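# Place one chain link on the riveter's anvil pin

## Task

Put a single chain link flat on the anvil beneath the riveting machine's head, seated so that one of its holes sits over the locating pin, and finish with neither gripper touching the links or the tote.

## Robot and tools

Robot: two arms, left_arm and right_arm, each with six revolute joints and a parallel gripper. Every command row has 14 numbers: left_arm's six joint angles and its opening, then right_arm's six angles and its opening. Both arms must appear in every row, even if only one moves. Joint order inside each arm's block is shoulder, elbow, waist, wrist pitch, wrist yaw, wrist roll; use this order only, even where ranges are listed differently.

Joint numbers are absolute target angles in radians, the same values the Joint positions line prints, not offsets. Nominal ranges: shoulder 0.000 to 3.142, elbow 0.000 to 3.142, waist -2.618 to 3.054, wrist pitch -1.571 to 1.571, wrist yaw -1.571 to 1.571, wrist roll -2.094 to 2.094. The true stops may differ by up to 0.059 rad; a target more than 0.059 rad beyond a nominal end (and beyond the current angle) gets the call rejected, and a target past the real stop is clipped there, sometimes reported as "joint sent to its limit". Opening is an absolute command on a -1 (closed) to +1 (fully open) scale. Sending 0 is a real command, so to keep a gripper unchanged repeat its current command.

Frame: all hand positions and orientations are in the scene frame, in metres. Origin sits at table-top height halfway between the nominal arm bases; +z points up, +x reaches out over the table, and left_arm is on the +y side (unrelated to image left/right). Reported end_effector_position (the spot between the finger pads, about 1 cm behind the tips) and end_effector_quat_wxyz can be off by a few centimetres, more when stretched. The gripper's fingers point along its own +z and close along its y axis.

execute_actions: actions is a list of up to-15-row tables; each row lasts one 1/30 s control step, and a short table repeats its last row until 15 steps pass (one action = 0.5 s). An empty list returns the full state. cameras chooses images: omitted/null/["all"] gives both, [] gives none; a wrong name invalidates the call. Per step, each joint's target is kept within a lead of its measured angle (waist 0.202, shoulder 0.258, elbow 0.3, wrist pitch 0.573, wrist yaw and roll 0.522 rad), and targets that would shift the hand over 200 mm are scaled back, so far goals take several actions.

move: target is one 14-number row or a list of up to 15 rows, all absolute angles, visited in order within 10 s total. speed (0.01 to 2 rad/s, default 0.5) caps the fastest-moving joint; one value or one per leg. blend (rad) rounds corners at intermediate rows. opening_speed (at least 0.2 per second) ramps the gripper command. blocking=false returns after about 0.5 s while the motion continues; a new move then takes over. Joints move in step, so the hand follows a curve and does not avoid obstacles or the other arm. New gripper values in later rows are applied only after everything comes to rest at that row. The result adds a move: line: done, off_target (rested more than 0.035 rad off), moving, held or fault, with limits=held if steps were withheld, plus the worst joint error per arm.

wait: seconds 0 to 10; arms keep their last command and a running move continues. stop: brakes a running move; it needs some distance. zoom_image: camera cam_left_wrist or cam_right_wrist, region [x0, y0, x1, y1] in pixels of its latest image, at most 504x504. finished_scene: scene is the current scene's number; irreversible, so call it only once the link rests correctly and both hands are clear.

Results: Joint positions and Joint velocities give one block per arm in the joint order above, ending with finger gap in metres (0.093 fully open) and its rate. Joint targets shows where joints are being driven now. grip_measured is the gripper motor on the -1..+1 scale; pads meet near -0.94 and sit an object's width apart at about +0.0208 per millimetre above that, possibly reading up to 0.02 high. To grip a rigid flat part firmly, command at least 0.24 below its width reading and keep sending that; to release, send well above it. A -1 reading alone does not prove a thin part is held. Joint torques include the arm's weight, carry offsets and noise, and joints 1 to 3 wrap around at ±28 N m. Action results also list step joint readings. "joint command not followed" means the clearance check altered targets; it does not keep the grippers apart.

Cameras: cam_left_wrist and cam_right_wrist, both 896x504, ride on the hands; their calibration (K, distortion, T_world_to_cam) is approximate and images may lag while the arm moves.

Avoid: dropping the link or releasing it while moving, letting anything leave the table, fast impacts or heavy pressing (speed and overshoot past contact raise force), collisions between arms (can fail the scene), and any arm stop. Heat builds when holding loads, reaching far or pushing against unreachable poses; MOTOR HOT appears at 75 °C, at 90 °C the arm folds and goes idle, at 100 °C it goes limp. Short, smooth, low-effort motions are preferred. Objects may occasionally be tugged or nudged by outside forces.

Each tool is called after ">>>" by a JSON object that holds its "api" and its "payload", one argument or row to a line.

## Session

>>> {"api": "execute_actions", "payload": {
  "actions": []
}}

Scene clock: 0.00 s.
left_arm: end_effector_position=(+0.4511, +0.4177, +0.3579) grip_measured=+1.000 end_effector_quat_wxyz=(+0.519, -0.276, +0.707, +0.393) | right_arm: end_effector_position=(+0.1491, -0.1247, +0.2384) grip_measured=+1.000 end_effector_quat_wxyz=(+0.143, -0.544, +0.727, +0.395)
Joint names: [shoulder, elbow, waist, wrist pitch, wrist yaw, wrist roll]
Joint positions: left_arm=[1.801 1.513 0.062 0.021 -0.961 0.055 0.093] | right_arm=[1.391 1.249 0.264 -1.453 -0.867 -1.02 0.093]
Joint velocities: within noise
Joint torques (N m): no reading
Heat: left arm: 40 °C; right arm: 36 °C.
Joint targets: left_arm=[1.785 1.526 0.062 0.031 -0.962 0.054] | right_arm=[1.390 1.253 0.264 -1.455 -0.860 -1.019]
Tool commands: left_gripper/opening=+1.0 right_gripper/opening=+1.0
camera_calibration:
cam_left_wrist: T_world_to_cam=[[0.781625, -0.5607, -0.273274, -0.0235916], [-0.515772, -0.334608, -0.788681, 0.691607], [0.350774, 0.757399, -0.550731, -0.198832], [0, 0, 0, 1]] pos_world=[0.444896, 0.368784, 0.429507]
cam_right_wrist: T_world_to_cam=[[0.907763, -0.106351, -0.405777, -0.0521676], [-0.245709, -0.918822, -0.308857, 0.0342317], [-0.33999, 0.380072, -0.860205, 0.378756], [0, 0, 0, 1]] pos_world=[0.18454, -0.11805, 0.315212]

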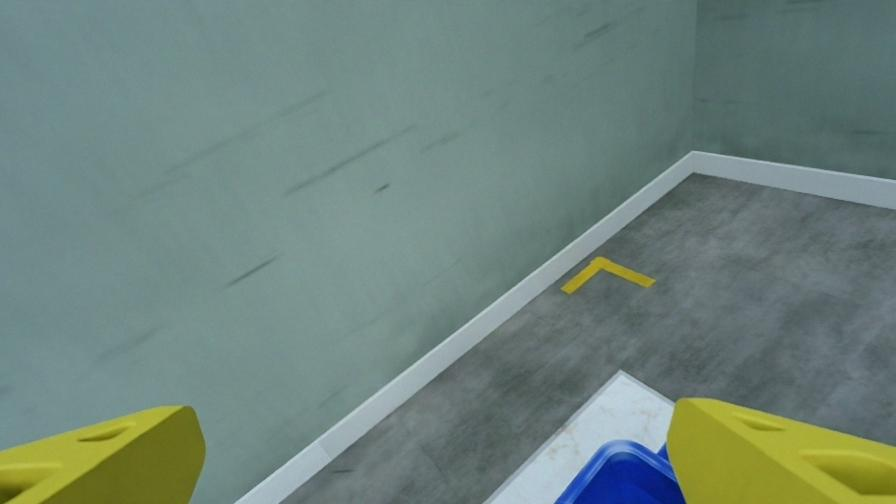

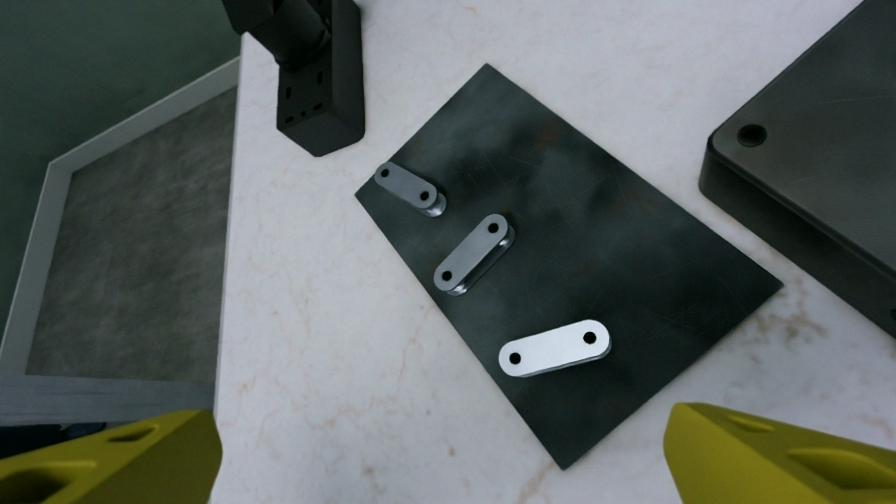

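>>> {"api": "move", "payload": {
  "target": [1.0,0.95,-0.1,-0.45,0.0,0.0,1.0,1.0,0.95,0.5,-0.45,0.0,0.0,1.0],
  "speed": 0.8
}}

Scene clock: 25.60 s.
left_arm: end_effector_position=(+0.2995, +0.2222, +0.3131) grip_measured=+1.000 end_effector_quat_wxyz=(+0.511, +0.053, +0.858, -0.020) | right_arm: end_effector_position=(+0.2701, -0.1418, +0.2957) grip_measured=+1.000 end_effector_quat_wxyz=(+0.498, -0.221, +0.828, +0.130)
Joint positions: left_arm=[1.011 0.959 -0.094 -0.446 -0.012 0.016 0.093] | right_arm=[1.009 0.966 0.493 -0.447 -0.012 -0.011 0.093]
Joint torques (N m): left_arm=[-3.97 5.89 -0.62 2.18 0.01 -0.08] | right_arm=[-3.59 6.34 0.47 2.19 0.09 0.21]
Joint targets: left_arm=[1.000 0.950 -0.100 -0.450 0.000 0.000] | right_arm=[1.000 0.950 0.500 -0.450 0.000 0.000]
move: done
camera_calibration:
cam_left_wrist: T_world_to_cam=[[-0.138133, -0.990316, -0.0139177, 0.262722], [-0.800059, 0.119856, -0.587826, 0.433887], [0.583802, -0.0700631, -0.808868, 0.172704], [0, 0, 0, 1]]
cam_right_wrist: T_world_to_cam=[[0.484958, -0.874407, 0.0150646, -0.259718], [-0.690482, -0.393409, -0.607012, 0.348766], [0.536703, 0.283974, -0.79455, 0.205881], [0, 0, 0, 1]]

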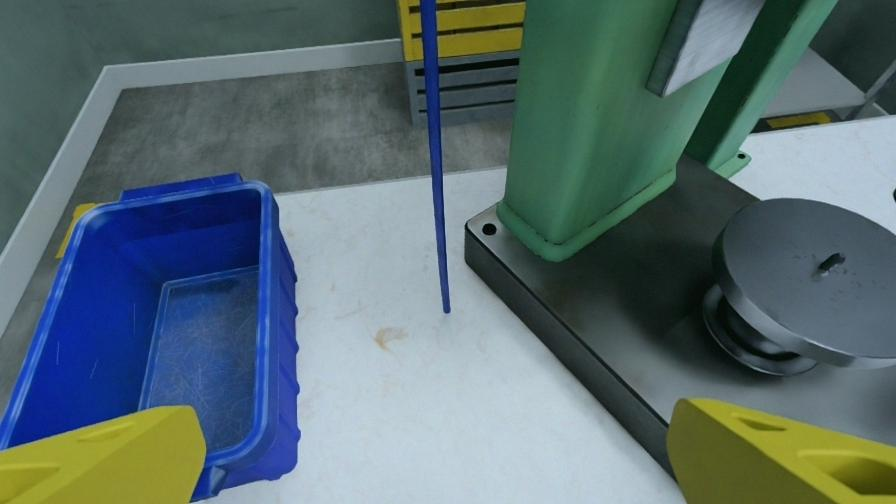

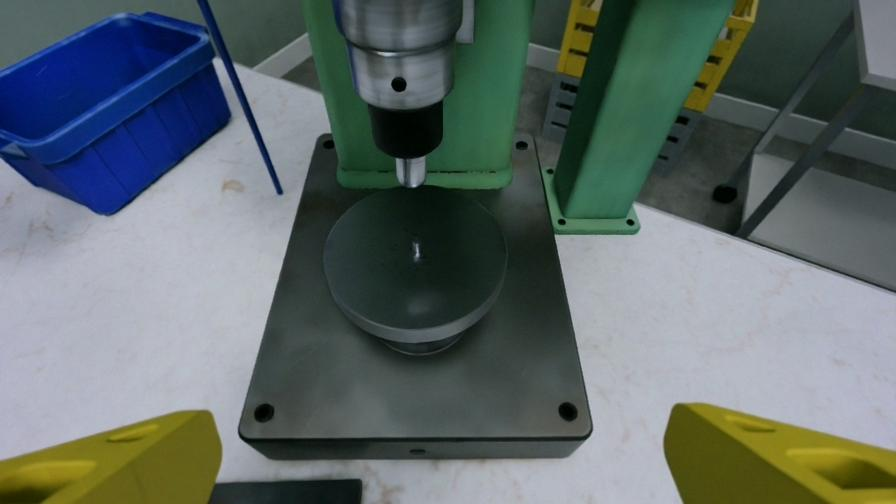

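>>> {"api": "move", "payload": {
  "target": [1.0,0.95,-0.1,-0.45,0.0,0.0,0.1,1.3476,0.5217,1.5985,-0.0213,0.815,0.689,0.4],
  "speed": 0.8
}}

Scene clock: 111.33 s.
left_arm: end_effector_position=(+0.2994, +0.2221, +0.3130) grip_measured=+0.102 end_effector_quat_wxyz=(+0.511, +0.052, +0.858, -0.021) | right_arm: end_effector_position=(+0.0845, -0.0028, +0.1194) grip_measured=+0.403 end_effector_quat_wxyz=(+0.472, -0.254, +0.830, +0.153)
Joint positions: left_arm=[1.011 0.959 -0.094 -0.446 -0.011 0.015 0.05] | right_arm=[1.335 0.533 1.593 -0.022 0.807 0.678 0.065]
Joint torques (N m): left_arm=[-3.99 5.89 -0.62 2.19 0.01 -0.07] | right_arm=[-3.51 5.63 0.29 1.66 0.49 0.19]
Joint targets: left_arm=[1.000 0.950 -0.100 -0.450 0.000 0.000] | right_arm=[1.348 0.522 1.599 -0.021 0.815 0.689]
move: done
camera_calibration:
cam_left_wrist: T_world_to_cam=[[-0.138262, -0.990316, -0.0125394, 0.262199], [-0.800351, 0.11918, -0.587566, 0.433964], [0.583371, -0.0712023, -0.809079, 0.173111], [0, 0, 0, 1]]
cam_right_wrist: T_world_to_cam=[[0.555717, -0.831369, -0.00204922, -0.0492526], [-0.682313, -0.454672, -0.572471, 0.163286], [0.475003, 0.31953, -0.819923, 0.134295], [0, 0, 0, 1]]

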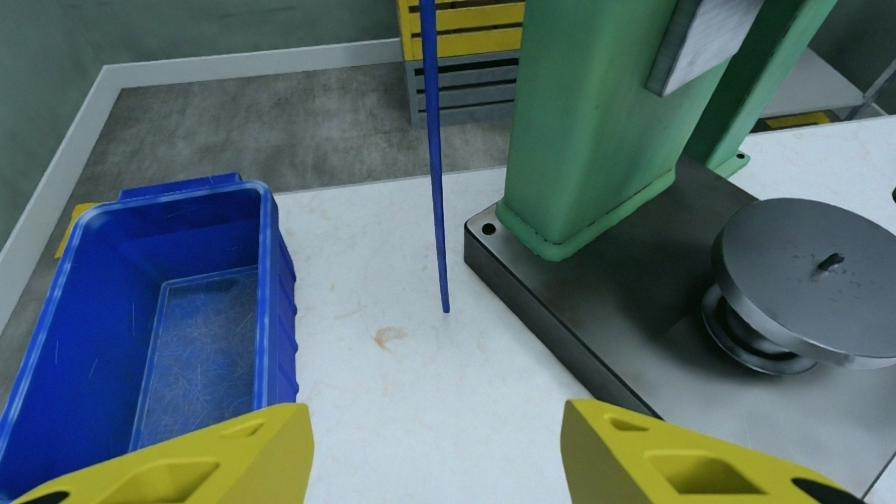

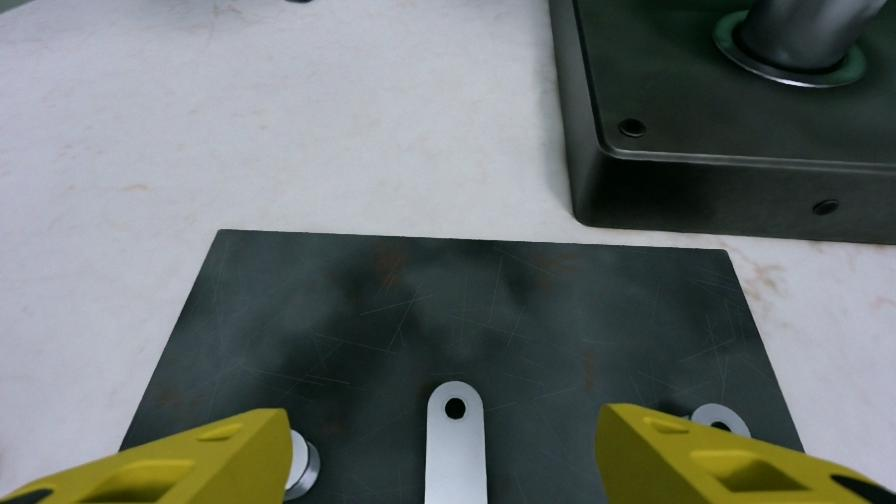

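>>> {"api": "move", "payload": {
  "target": [1.0,0.95,-0.1,-0.45,0.0,0.0,0.1,1.570,0.398,1.609,0.31,0.836,0.711,0.4],
  "speed": 0.4,
  "cameras": ["cam_right_wrist"]
}}

Scene clock: 145.83 s.
left_arm: end_effector_position=(+0.2994, +0.2221, +0.3130) grip_measured=+0.102 end_effector_quat_wxyz=(+0.511, +0.052, +0.858, -0.021) | right_arm: end_effector_position=(+0.0846, -0.0060, +0.0625) grip_measured=+0.403 end_effector_quat_wxyz=(+0.476, -0.247, +0.831, +0.149)
Joint positions: left_arm=[1.011 0.959 -0.094 -0.446 -0.011 0.015 0.05] | right_arm=[1.555 0.408 1.601 0.309 0.828 0.7 0.065]
Joint torques (N m): left_arm=[-3.95 5.86 -0.61 2.19 0.01 -0.07] | right_arm=[-4.08 4.42 0.47 1.64 0.52 0.19]
Joint targets: left_arm=[1.000 0.950 -0.100 -0.450 0.000 0.000] | right_arm=[1.570 0.398 1.609 0.310 0.836 0.711]
move: done
camera_calibration:
cam_right_wrist: T_world_to_cam=[[0.541357, -0.840792, -0.00089775, -0.05102], [-0.686853, -0.441625, -0.577236, 0.130036], [0.484939, 0.313107, -0.816577, 0.0875456], [0, 0, 0, 1]]
Images, in order: cam_right_wrist.

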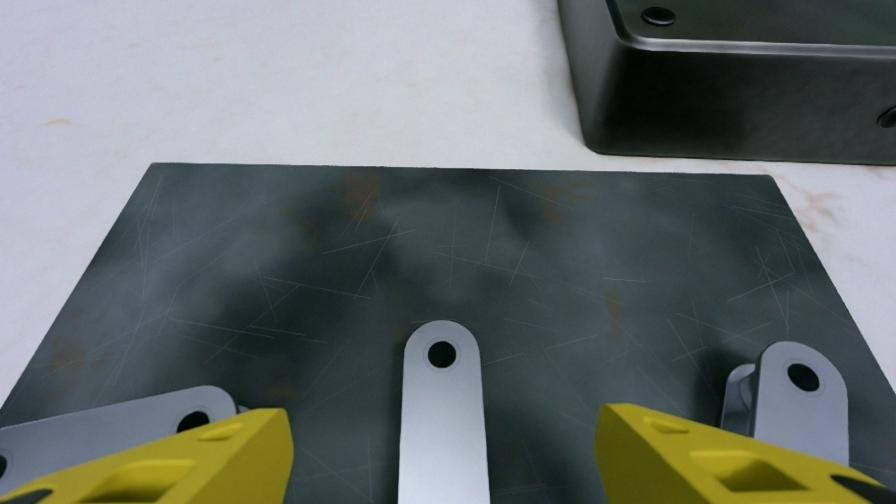

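>>> {"api": "move", "payload": {
  "target": [1.0,0.95,-0.1,-0.45,0.0,0.0,0.1,1.749,0.358,1.6147,0.530,0.836,0.711,0.4],
  "speed": 0.2,
  "cameras": ["cam_right_wrist"]
}}

Scene clock: 171.10 s.
left_arm: end_effector_position=(+0.2994, +0.2221, +0.3130) grip_measured=+0.102 end_effector_quat_wxyz=(+0.511, +0.052, +0.858, -0.021) | right_arm: end_effector_position=(+0.0829, -0.0051, +0.0308) grip_measured=+0.403 end_effector_quat_wxyz=(+0.476, -0.248, +0.830, +0.151)
Joint positions: left_arm=[1.011 0.959 -0.094 -0.446 -0.011 0.015 0.05] | right_arm=[1.732 0.368 1.607 0.529 0.83 0.701 0.065]
Joint torques (N m): left_arm=[-3.99 5.86 -0.62 2.19 0 -0.07] | right_arm=[-4.53 3.41 0.5 1.65 0.5 0.19]
Joint targets: left_arm=[1.000 0.950 -0.100 -0.450 0.000 0.000] | right_arm=[1.749 0.358 1.615 0.530 0.836 0.711]
move: done
camera_calibration:
cam_right_wrist: T_world_to_cam=[[0.545358, -0.838198, -0.00310039, -0.0496479], [-0.684428, -0.443169, -0.578929, 0.110853], [0.483883, 0.317845, -0.815372, 0.0621834], [0, 0, 0, 1]]
Images, in order: cam_right_wrist.

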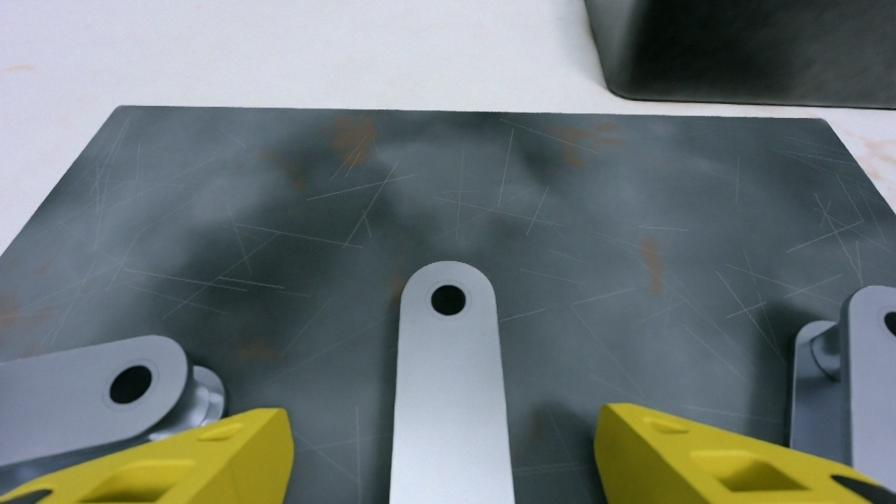

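>>> {"api": "move", "payload": {
  "target": [1.0,0.95,-0.1,-0.45,0.0,0.0,0.1,1.788,0.349,1.608,0.575,0.836,0.709,0.4],
  "speed": 0.1,
  "cameras": ["cam_right_wrist"]
}}

Scene clock: 181.63 s.
left_arm: end_effector_position=(+0.2994, +0.2221, +0.3130) grip_measured=+0.102 end_effector_quat_wxyz=(+0.511, +0.052, +0.858, -0.021) | right_arm: end_effector_position=(+0.0830, -0.0064, +0.0237) grip_measured=+0.403 end_effector_quat_wxyz=(+0.476, -0.249, +0.830, +0.150)
Joint positions: left_arm=[1.011 0.959 -0.094 -0.446 -0.011 0.015 0.05] | right_arm=[1.771 0.359 1.607 0.574 0.83 0.701 0.065]
Joint torques (N m): left_arm=[-3.96 5.87 -0.64 2.19 0 -0.06] | right_arm=[-4.56 3.14 -0.14 1.64 0.5 0.16]
Joint targets: left_arm=[1.000 0.950 -0.100 -0.450 0.000 0.000] | right_arm=[1.788 0.349 1.608 0.575 0.836 0.709]
move: done
camera_calibration:
cam_right_wrist: T_world_to_cam=[[0.545358, -0.838203, -0.000796882, -0.0508751], [-0.684357, -0.444712, -0.577829, 0.106155], [0.483984, 0.315669, -0.816157, 0.0567871], [0, 0, 0, 1]]
Images, in order: cam_right_wrist.

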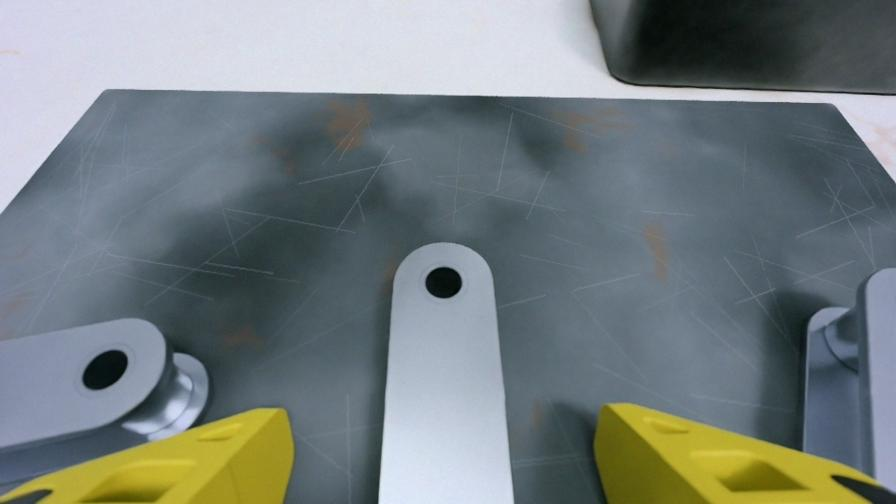

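>>> {"api": "move", "payload": {
  "target": [1.0,0.95,-0.1,-0.45,0.0,0.0,0.1,1.802,0.346,1.608,0.591,0.836,0.709,0.4],
  "speed": 0.1,
  "cameras": []
}}

>>> {"api": "move", "payload": {
  "target": [1.0,0.95,-0.1,-0.45,0.0,0.0,0.1,1.802,0.346,1.608,0.591,0.836,0.709,-0.75],
  "speed": 0.1,
  "opening_speed": 0.7,
  "cameras": ["cam_right_wrist"]
}}

Scene clock: 195.70 s.
left_arm: end_effector_position=(+0.2994, +0.2221, +0.3129) grip_measured=+0.102 end_effector_quat_wxyz=(+0.510, +0.053, +0.858, -0.021) | right_arm: end_effector_position=(+0.0830, -0.0057, +0.0220) grip_measured=+0.403 end_effector_quat_wxyz=(+0.476, -0.248, +0.830, +0.151)
Joint positions: left_arm=[1.011 0.959 -0.094 -0.447 -0.011 0.015 0.05] | right_arm=[1.784 0.359 1.607 0.59 0.83 0.701 0.065]
Joint torques (N m): left_arm=[-3.95 5.87 -0.62 2.19 0 -0.07] | right_arm=[-4.6 2.82 -0.17 1.65 0.5 0.16]
Joint targets: left_arm=[1.000 0.950 -0.100 -0.450 0.000 0.000] | right_arm=[1.802 0.346 1.608 0.591 0.836 0.709]
move: done

Scene clock: 197.70 s.
left_arm: end_effector_position=(+0.2994, +0.2221, +0.3129) grip_measured=+0.102 end_effector_quat_wxyz=(+0.510, +0.053, +0.858, -0.021) | right_arm: end_effector_position=(+0.0831, -0.0060, +0.0221) grip_measured=-0.578 end_effector_quat_wxyz=(+0.477, -0.247, +0.830, +0.151)
Joint positions: left_arm=[1.011 0.959 -0.094 -0.447 -0.011 0.015 0.05] | right_arm=[1.784 0.357 1.607 0.593 0.831 0.701 0.017]
Joint torques (N m): left_arm=[-3.97 5.89 -0.64 2.19 0.01 -0.07] | right_arm=[-4.6 2.95 -0.12 1.61 0.49 0.16]
Joint targets: left_arm=[1.000 0.950 -0.100 -0.450 0.000 0.000] | right_arm=[1.802 0.346 1.608 0.591 0.836 0.709]
move: done
camera_calibration:
cam_right_wrist: T_world_to_cam=[[0.544716, -0.838612, -0.00365904, -0.0504681], [-0.684308, -0.441958, -0.579996, 0.105572], [0.484774, 0.318437, -0.814611, 0.0552363], [0, 0, 0, 1]]
Images, in order: cam_right_wrist.

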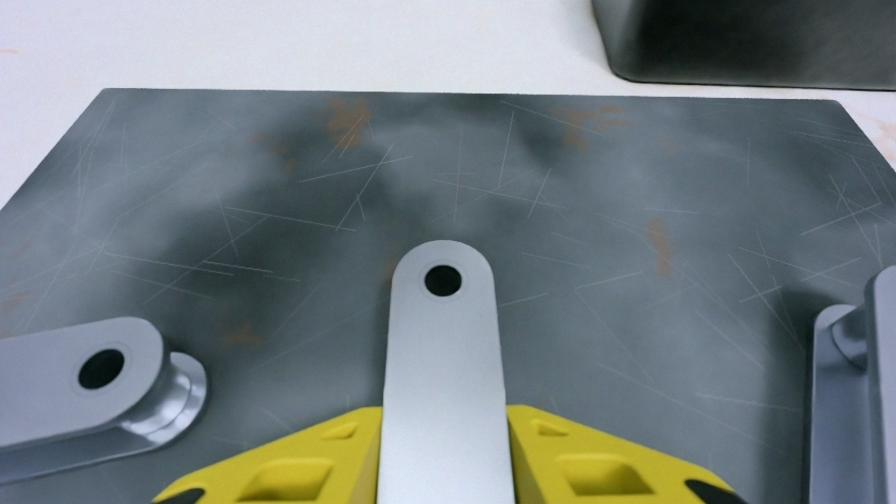

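>>> {"api": "move", "payload": {
  "target": [
    [1.0,0.95,-0.1,-0.45,0.0,0.0,0.1,1.570,0.398,1.609,0.31,0.836,0.711,-0.8],
    [1.0,0.95,-0.1,-0.45,0.0,0.0,0.1,1.3476,0.5217,1.609,-0.0213,0.836,0.709,-0.8],
    [1.0,0.95,-0.1,-0.45,0.0,0.0,0.1,1.085,0.853,0.53,-0.296,0.0,0.0175,-0.8]
  ],
  "speed": [0.3,0.4,0.6],
  "blend": 0.08
}}

Scene clock: 223.27 s.
left_arm: end_effector_position=(+0.2994, +0.2221, +0.3129) grip_measured=+0.102 end_effector_quat_wxyz=(+0.510, +0.053, +0.858, -0.021) | right_arm: end_effector_position=(+0.2782, -0.1248, +0.2317) grip_measured=-0.591 end_effector_quat_wxyz=(+0.460, -0.222, +0.850, +0.130)
Joint positions: left_arm=[1.011 0.959 -0.094 -0.447 -0.011 0.015 0.05] | right_arm=[1.101 0.825 0.535 -0.298 0.012 0.028 0.017]
Joint torques (N m): left_arm=[-3.96 5.9 -0.64 2.19 0.01 -0.07] | right_arm=[-5.23 10.18 -0.73 2.13 -0.21 0.01]
Joint targets: left_arm=[1.000 0.950 -0.100 -0.450 0.000 0.000] | right_arm=[1.085 0.853 0.530 -0.296 0.000 0.018]
move: done
camera_calibration:
cam_left_wrist: T_world_to_cam=[[-0.138267, -0.990316, -0.0125301, 0.262195], [-0.800574, 0.119206, -0.587257, 0.433845], [0.583064, -0.0711672, -0.809303, 0.173226], [0, 0, 0, 1]]
cam_right_wrist: T_world_to_cam=[[0.486828, -0.873482, -0.00521312, -0.24348], [-0.737821, -0.408009, -0.537726, 0.317492], [0.467567, 0.265626, -0.843104, 0.173976], [0, 0, 0, 1]]

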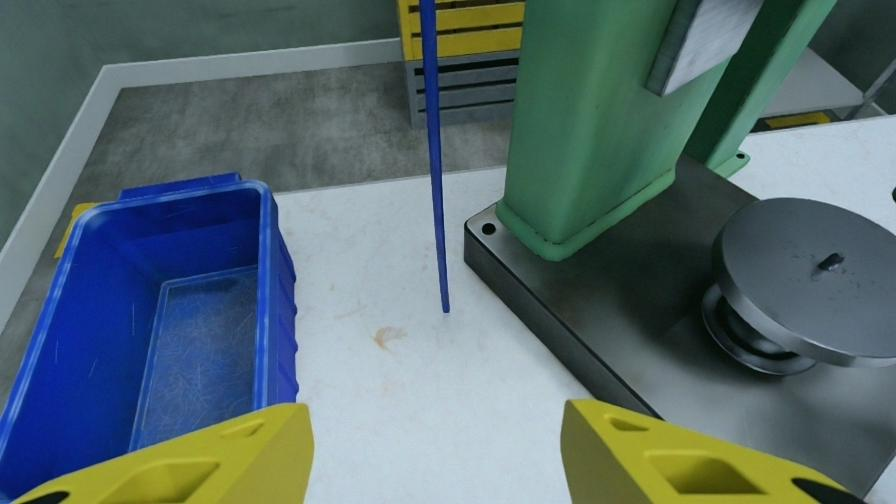

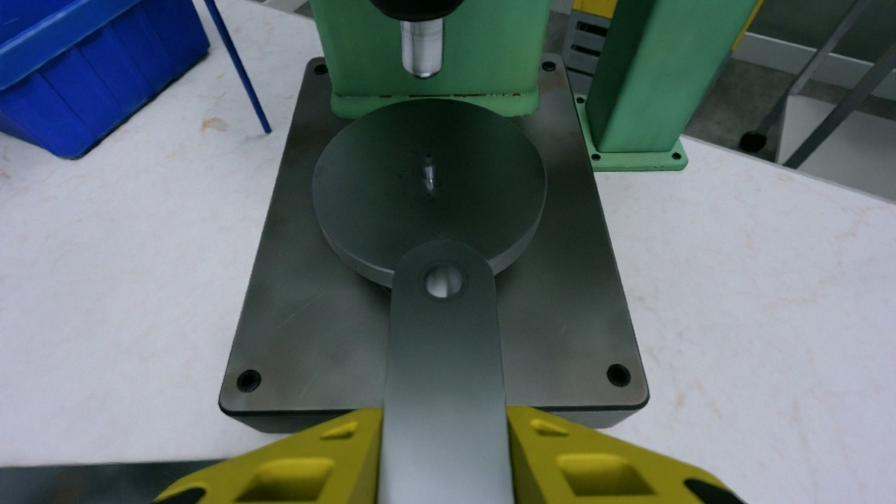

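>>> {"api": "move", "payload": {
  "target": [0.42,0.2,-0.61,0.2,0.0,0.0,0.1,1.085,0.853,0.53,-0.296,0.0,0.0175,-0.8],
  "speed": 0.6
}}

Scene clock: 227.67 s.
left_arm: end_effector_position=(+0.1841, +0.1000, +0.2604) grip_measured=+0.102 end_effector_quat_wxyz=(+0.658, +0.224, +0.689, -0.204) | right_arm: end_effector_position=(+0.2781, -0.1247, +0.2315) grip_measured=-0.591 end_effector_quat_wxyz=(+0.460, -0.222, +0.850, +0.130)
Joint positions: left_arm=[0.427 0.207 -0.603 0.171 -0.008 0.014 0.05] | right_arm=[1.101 0.825 0.535 -0.299 0.011 0.027 0.017]
Joint torques (N m): left_arm=[0.02 6.2 -0.68 2.66 -0.03 -0.06] | right_arm=[-5.24 10.19 -0.75 2.2 -0.15 -0.03]
Heat: left arm: 43 °C; right arm: 41 °C.
Joint targets: left_arm=[0.420 0.200 -0.610 0.200 0.000 0.000] | right_arm=[1.085 0.853 0.530 -0.296 0.000 0.017]
move: done
camera_calibration:
cam_left_wrist: T_world_to_cam=[[-0.599875, -0.799817, -0.0210386, 0.19287], [-0.368263, 0.299356, -0.88021, 0.303926], [0.710305, -0.520268, -0.474119, 0.123452], [0, 0, 0, 1]]
cam_right_wrist: T_world_to_cam=[[0.487746, -0.872971, -0.0049594, -0.243607], [-0.737682, -0.409106, -0.537083, 0.316995], [0.466829, 0.265619, -0.843515, 0.174199], [0, 0, 0, 1]]

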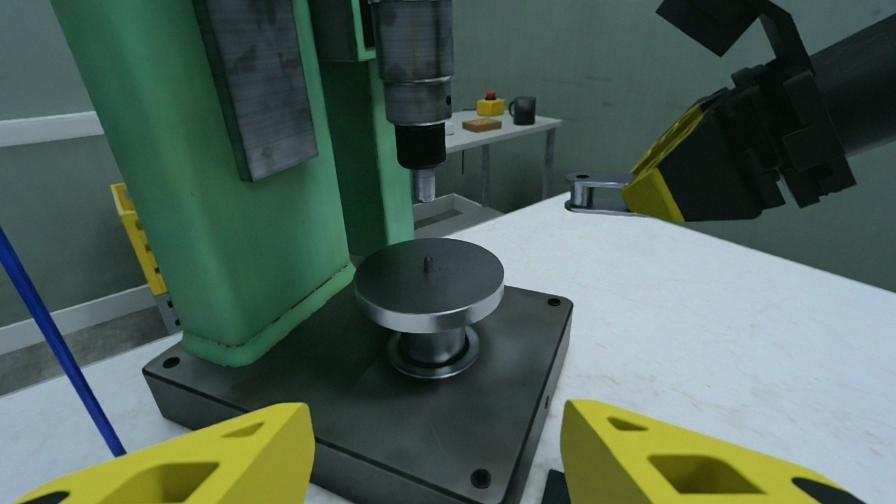

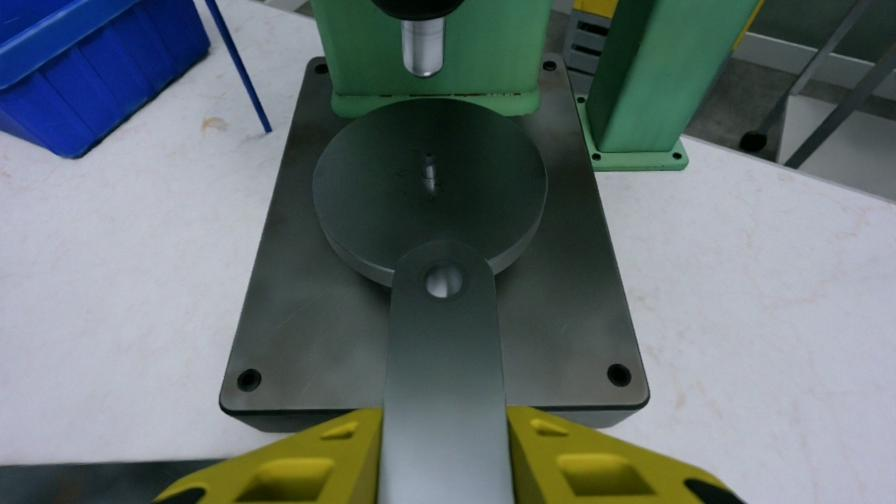

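>>> {"api": "zoom_image", "payload": {
  "camera": "cam_left_wrist",
  "region": [540, 140, 720, 240]
}}

>>> {"api": "zoom_image", "payload": {
  "camera": "cam_left_wrist",
  "region": [340, 100, 520, 350]
}}

>>> {"api": "zoom_image", "payload": {
  "camera": "cam_right_wrist",
  "region": [360, 0, 540, 320]
}}

Scaled by 2.800 from the camera's 896x504 image, which has a finer 1280x720 frame.

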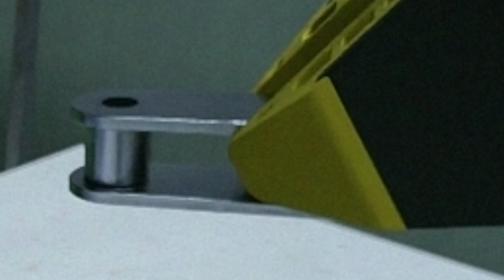

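Scaled by 2.016 from the camera's 896x504 image, which has a finer 1280x720 frame.

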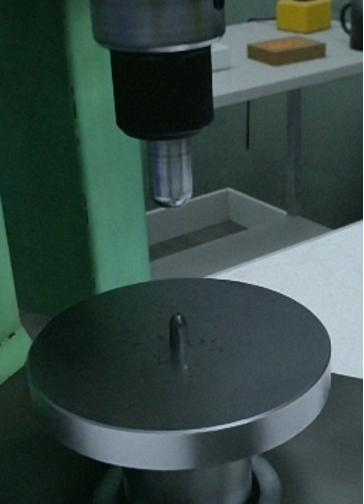

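Scaled by 1.575 from the camera's 896x504 image, which has a finer 1280x720 frame.

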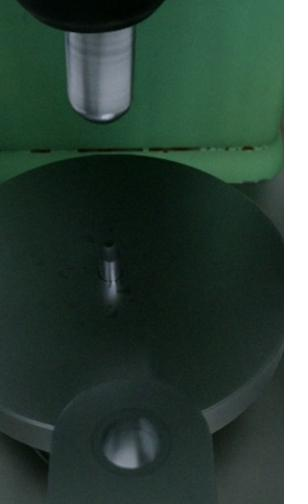

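>>> {"api": "move", "payload": {
  "target": [
    [0.42,0.2,-0.61,0.2,0.0,0.0,0.1,1.103,0.632,0.547,-0.06,-0.01,0.012,-0.8],
    [0.42,0.2,-0.61,0.2,0.0,0.0,0.1,1.475,0.915,0.547,0.05,-0.01,0.012,-0.8]
  ],
  "speed": [0.4,0.3],
  "blend": 0.03
}}

Scene clock: 286.20 s.
left_arm: end_effector_position=(+0.1841, +0.1000, +0.2607) grip_measured=+0.102 end_effector_quat_wxyz=(+0.659, +0.224, +0.688, -0.204) | right_arm: end_effector_position=(+0.3446, -0.0801, +0.1894) grip_measured=-0.591 end_effector_quat_wxyz=(+0.470, -0.227, +0.842, +0.138)
Joint positions: left_arm=[0.427 0.207 -0.603 0.172 -0.008 0.014 0.05] | right_arm=[1.462 0.883 0.539 0.03 0.001 0.022 0.017]
Joint torques (N m): left_arm=[0.06 6.23 -0.68 2.65 -0.02 -0.07] | right_arm=[-5.78 10.24 0.47 2.42 -0.16 -0.03]
Heat: left arm: 44 °C; right arm: 48 °C.
Joint targets: left_arm=[0.420 0.200 -0.610 0.200 0.000 0.000] | right_arm=[1.475 0.915 0.547 0.050 -0.010 0.012]
move: done
camera_calibration:
cam_left_wrist: T_world_to_cam=[[-0.599855, -0.799831, -0.0210611, 0.19288], [-0.367445, 0.298767, -0.880751, 0.304225], [0.710745, -0.520584, -0.473111, 0.123259], [0, 0, 0, 1]]
cam_right_wrist: T_world_to_cam=[[0.501623, -0.865062, -0.00653232, -0.241137], [-0.718734, -0.412546, -0.559668, 0.359206], [0.481452, 0.285437, -0.828691, 0.0895449], [0, 0, 0, 1]]

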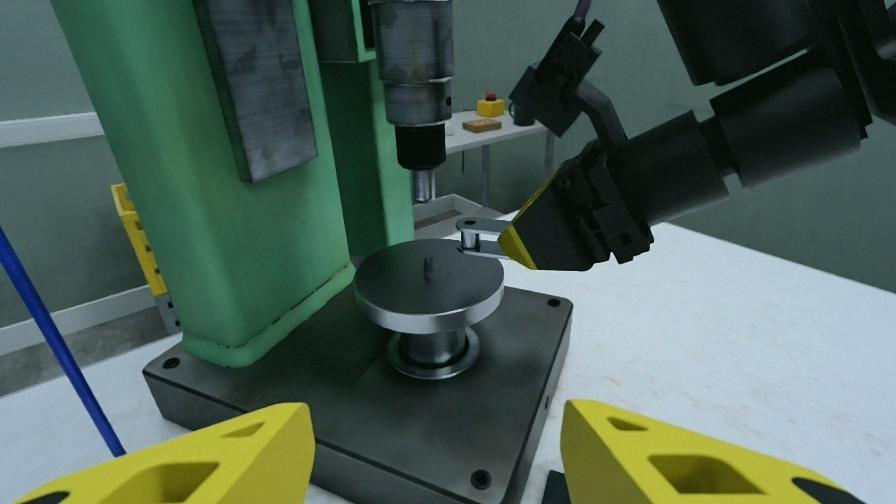

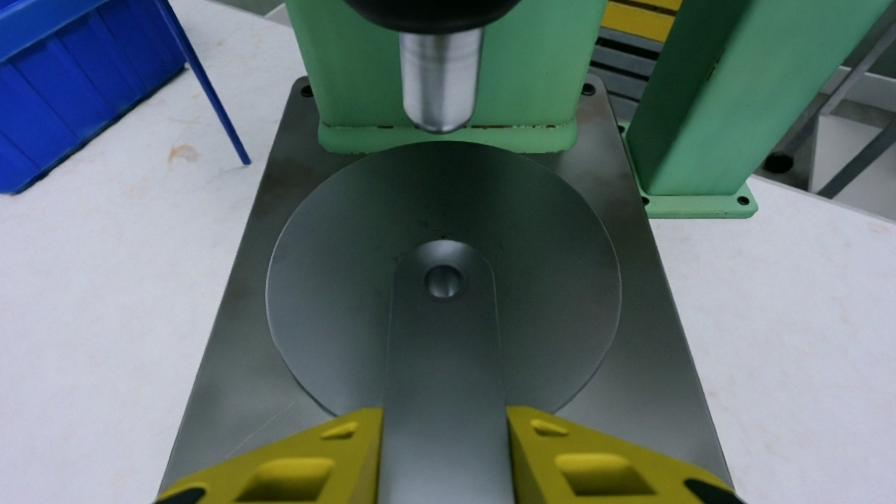

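>>> {"api": "zoom_image", "payload": {
  "camera": "cam_left_wrist",
  "region": [340, 150, 560, 350]
}}

>>> {"api": "zoom_image", "payload": {
  "camera": "cam_right_wrist",
  "region": [360, 100, 540, 320]
}}

Scaled by 2.291 from the camera's 896x504 image, which has a finer 1280x720 frame.

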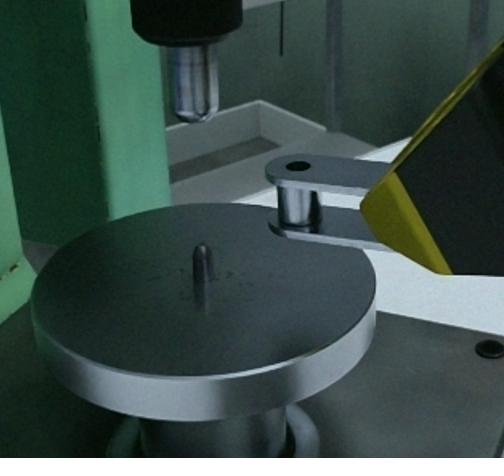

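Scaled by 2.291 from the camera's 896x504 image, which has a finer 1280x720 frame.

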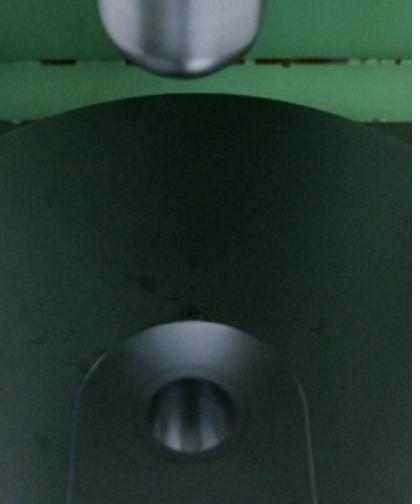

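>>> {"api": "zoom_image", "payload": {
  "camera": "cam_left_wrist",
  "region": [445, 205, 525, 265]
}}

Scaled by 6.300 from the camera's 896x504 image, which has a finer 1280x720 frame.

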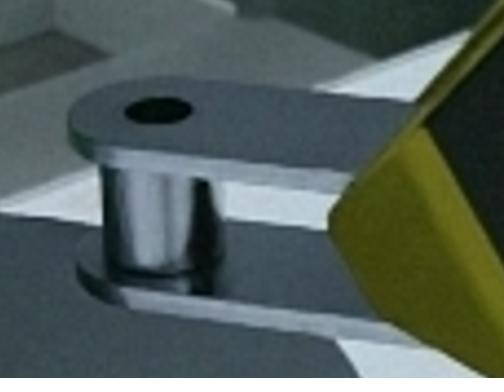

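>>> {"api": "move", "payload": {
  "target": [0.42,0.2,-0.61,0.2,0.0,0.0,0.1,1.618,0.999,0.547,0.138,-0.01,0.012,-0.8],
  "speed": 0.12
}}

>>> {"api": "zoom_image", "payload": {
  "camera": "cam_left_wrist",
  "region": [390, 180, 490, 300]
}}

>>> {"api": "zoom_image", "payload": {
  "camera": "cam_right_wrist",
  "region": [380, 140, 510, 320]
}}

Scene clock: 337.10 s.
left_arm: end_effector_position=(+0.1841, +0.1000, +0.2607) grip_measured=+0.102 end_effector_quat_wxyz=(+0.659, +0.224, +0.688, -0.204) | right_arm: end_effector_position=(+0.3752, -0.0613, +0.1843) grip_measured=-0.591 end_effector_quat_wxyz=(+0.483, -0.225, +0.834, +0.141)
Joint positions: left_arm=[0.427 0.207 -0.603 0.172 -0.008 0.014 0.05] | right_arm=[1.602 0.968 0.539 0.118 0.001 0.022 0.017]
Joint torques (N m): left_arm=[0.03 6.2 -0.66 2.66 -0.02 -0.06] | right_arm=[-6.86 10.17 0.47 2.44 -0.16 -0.03]
Joint targets: left_arm=[0.420 0.200 -0.610 0.200 0.000 0.000] | right_arm=[1.618 0.999 0.547 0.138 -0.010 0.012]
move: done
camera_calibration:
cam_left_wrist: T_world_to_cam=[[-0.599855, -0.799831, -0.0210611, 0.19288], [-0.367445, 0.298767, -0.880751, 0.304225], [0.710745, -0.520584, -0.473111, 0.123259], [0, 0, 0, 1]]
cam_right_wrist: T_world_to_cam=[[0.50181, -0.864947, -0.00730192, -0.240217], [-0.703274, -0.40307, -0.585611, 0.385573], [0.503579, 0.299001, -0.810559, 0.0544154], [0, 0, 0, 1]]

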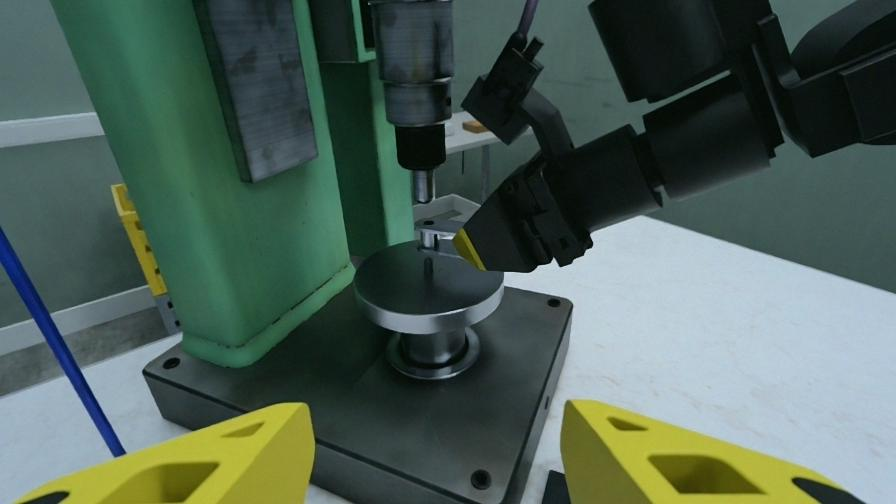

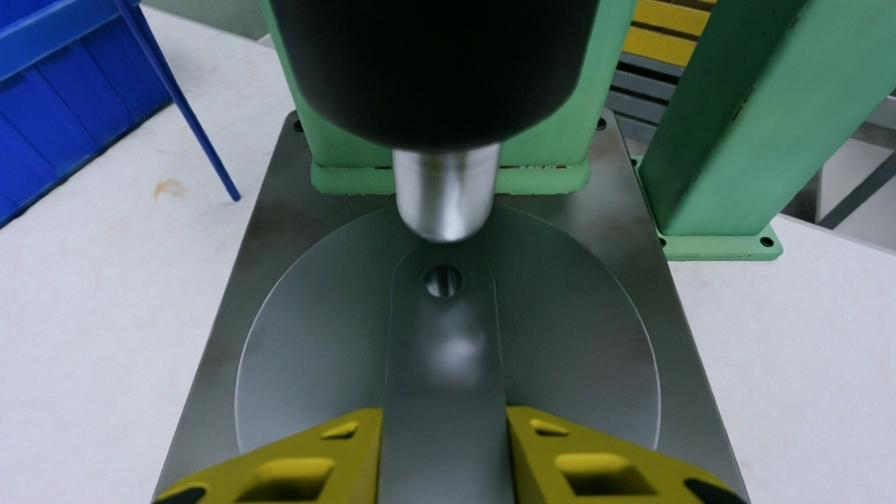

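Scaled by 4.200 from the camera's 896x504 image, which has a finer 1280x720 frame.

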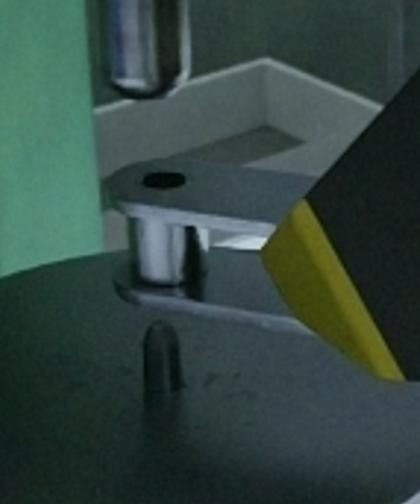

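Scaled by 2.800 from the camera's 896x504 image, which has a finer 1280x720 frame.

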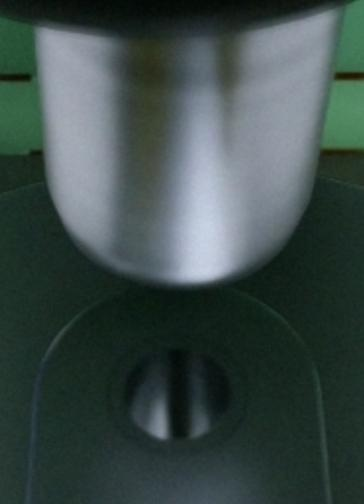

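>>> {"api": "zoom_image", "payload": {
  "camera": "cam_left_wrist",
  "region": [405, 210, 475, 262]
}}

Scaled by 7.200 from the camera's 896x504 image, which has a finer 1280x720 frame.

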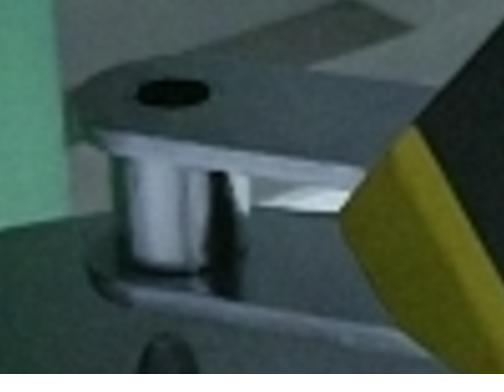

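>>> {"api": "move", "payload": {
  "target": [0.42,0.2,-0.61,0.2,0.0,0.0,0.1,1.6266,1.008,0.532,0.138,-0.01,0.012,-0.8],
  "speed": 0.05
}}

>>> {"api": "zoom_image", "payload": {
  "camera": "cam_left_wrist",
  "region": [390, 180, 490, 300]
}}

>>> {"api": "zoom_image", "payload": {
  "camera": "cam_right_wrist",
  "region": [380, 180, 510, 320]
}}

Scene clock: 368.93 s.
left_arm: end_effector_position=(+0.1841, +0.1000, +0.2608) grip_measured=+0.102 end_effector_quat_wxyz=(+0.659, +0.224, +0.688, -0.204) | right_arm: end_effector_position=(+0.3773, -0.0600, +0.1852) grip_measured=-0.591 end_effector_quat_wxyz=(+0.484, -0.225, +0.834, +0.142)
Joint positions: left_arm=[0.427 0.207 -0.603 0.172 -0.008 0.014 0.05] | right_arm=[1.61 0.977 0.539 0.12 0.001 0.022 0.017]
Joint torques (N m): left_arm=[0.02 6.19 -0.65 2.64 -0.03 -0.07] | right_arm=[-6.87 10.14 -0.95 2.42 -0.15 -0.03]
Joint targets: left_arm=[0.420 0.200 -0.610 0.200 0.000 0.000] | right_arm=[1.627 1.008 0.532 0.138 -0.010 0.012]
move: done
camera_calibration:
cam_left_wrist: T_world_to_cam=[[-0.599849, -0.799836, -0.0210686, 0.192883], [-0.367172, 0.298571, -0.880931, 0.304325], [0.710891, -0.52069, -0.472775, 0.123195], [0, 0, 0, 1]]
cam_right_wrist: T_world_to_cam=[[0.501829, -0.864935, -0.00737572, -0.240142], [-0.701747, -0.402134, -0.588081, 0.3881], [0.505686, 0.300292, -0.808768, 0.052641], [0, 0, 0, 1]]

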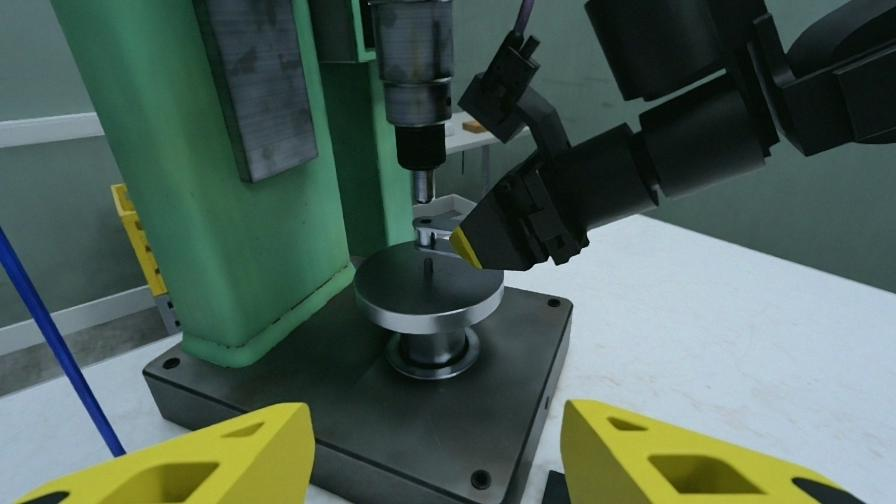

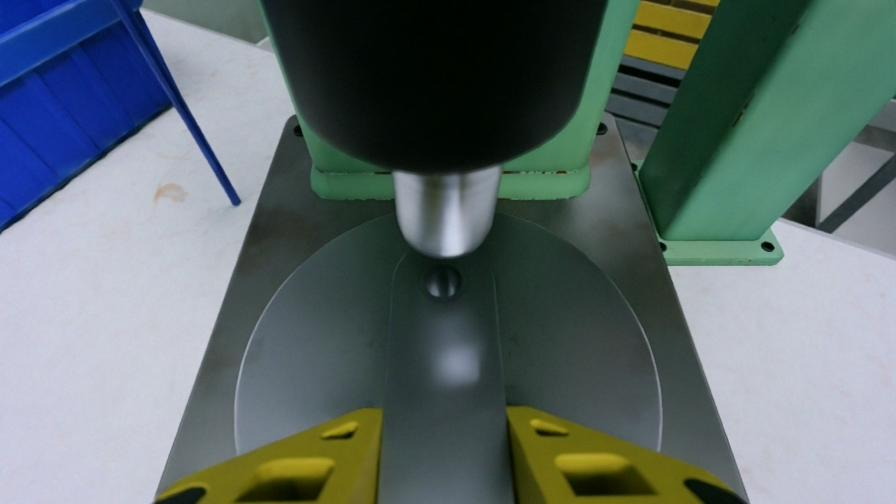

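Scaled by 4.200 from the camera's 896x504 image, which has a finer 1280x720 frame.

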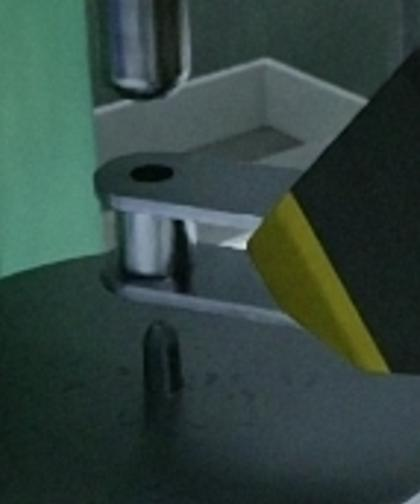

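Scaled by 3.600 from the camera's 896x504 image, which has a finer 1280x720 frame.

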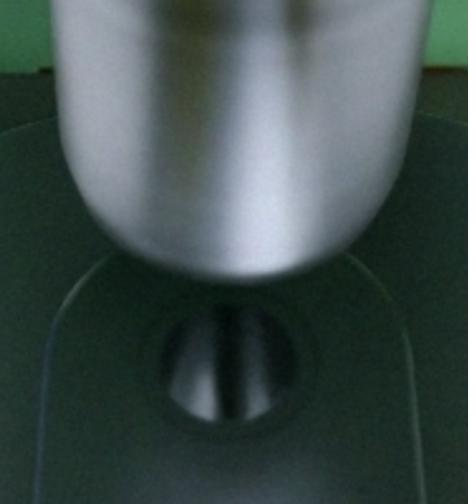

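>>> {"api": "move", "payload": {
  "target": [0.42,0.2,-0.61,0.2,0.0,0.0,0.1,1.6266,0.980,0.5303,0.138,-0.01,0.012,-0.8],
  "speed": 0.05
}}

>>> {"api": "zoom_image", "payload": {
  "camera": "cam_right_wrist",
  "region": [380, 180, 510, 320]
}}

Scene clock: 382.13 s.
left_arm: end_effector_position=(+0.1841, +0.1000, +0.2608) grip_measured=+0.102 end_effector_quat_wxyz=(+0.659, +0.224, +0.688, -0.204) | right_arm: end_effector_position=(+0.3773, -0.0600, +0.1852) grip_measured=-0.591 end_effector_quat_wxyz=(+0.484, -0.225, +0.834, +0.142)
Joint positions: left_arm=[0.427 0.207 -0.603 0.172 -0.008 0.014 0.05] | right_arm=[1.61 0.977 0.539 0.12 0.001 0.022 0.017]
Joint torques (N m): left_arm=[0.02 6.24 -0.66 2.65 -0.02 -0.06] | right_arm=[-6.84 7.71 -1.09 2.42 -0.15 -0.03]
Joint targets: left_arm=[0.420 0.200 -0.610 0.200 0.000 0.000] | right_arm=[1.627 0.980 0.530 0.138 -0.010 0.012]
move: done
camera_calibration:
cam_left_wrist: T_world_to_cam=[[-0.599849, -0.799836, -0.0210686, 0.192883], [-0.367172, 0.298571, -0.880931, 0.304325], [0.710891, -0.52069, -0.472775, 0.123195], [0, 0, 0, 1]]
cam_right_wrist: T_world_to_cam=[[0.501829, -0.864935, -0.00737572, -0.240142], [-0.701747, -0.402134, -0.588081, 0.3881], [0.505686, 0.300292, -0.808768, 0.052641], [0, 0, 0, 1]]

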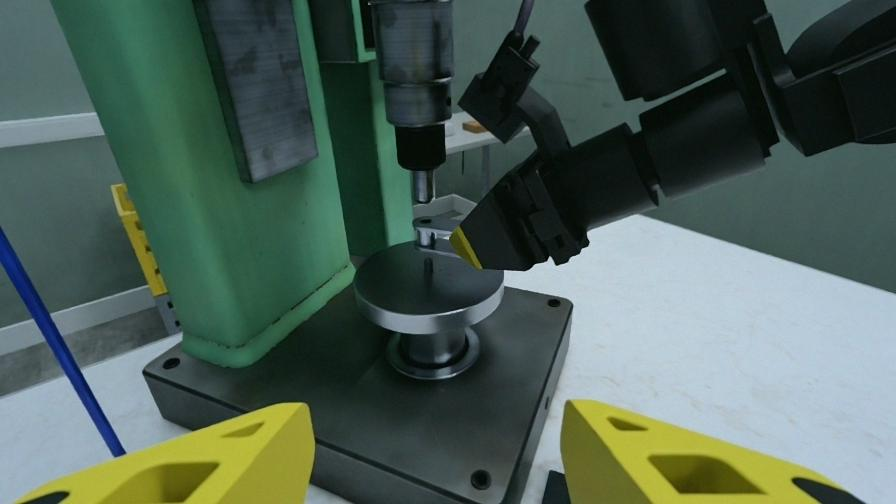

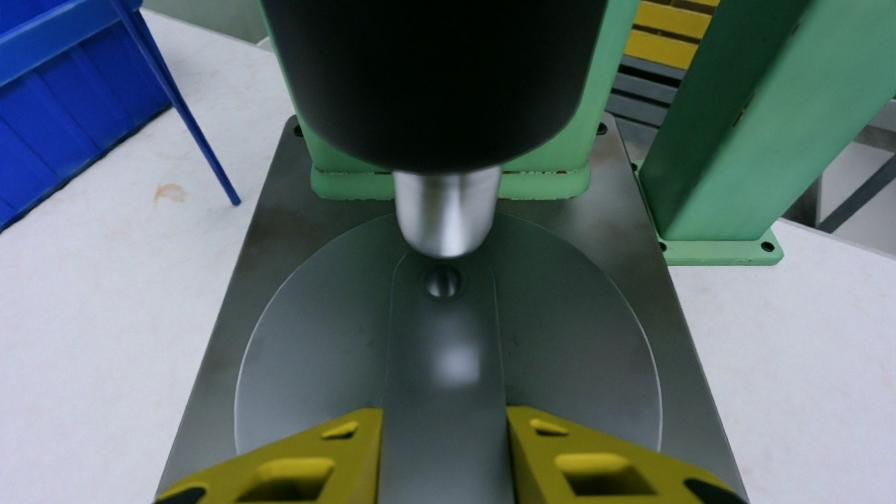

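Scaled by 3.600 from the camera's 896x504 image, which has a finer 1280x720 frame.

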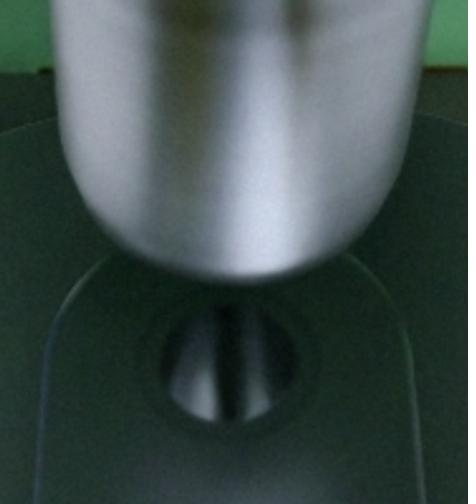

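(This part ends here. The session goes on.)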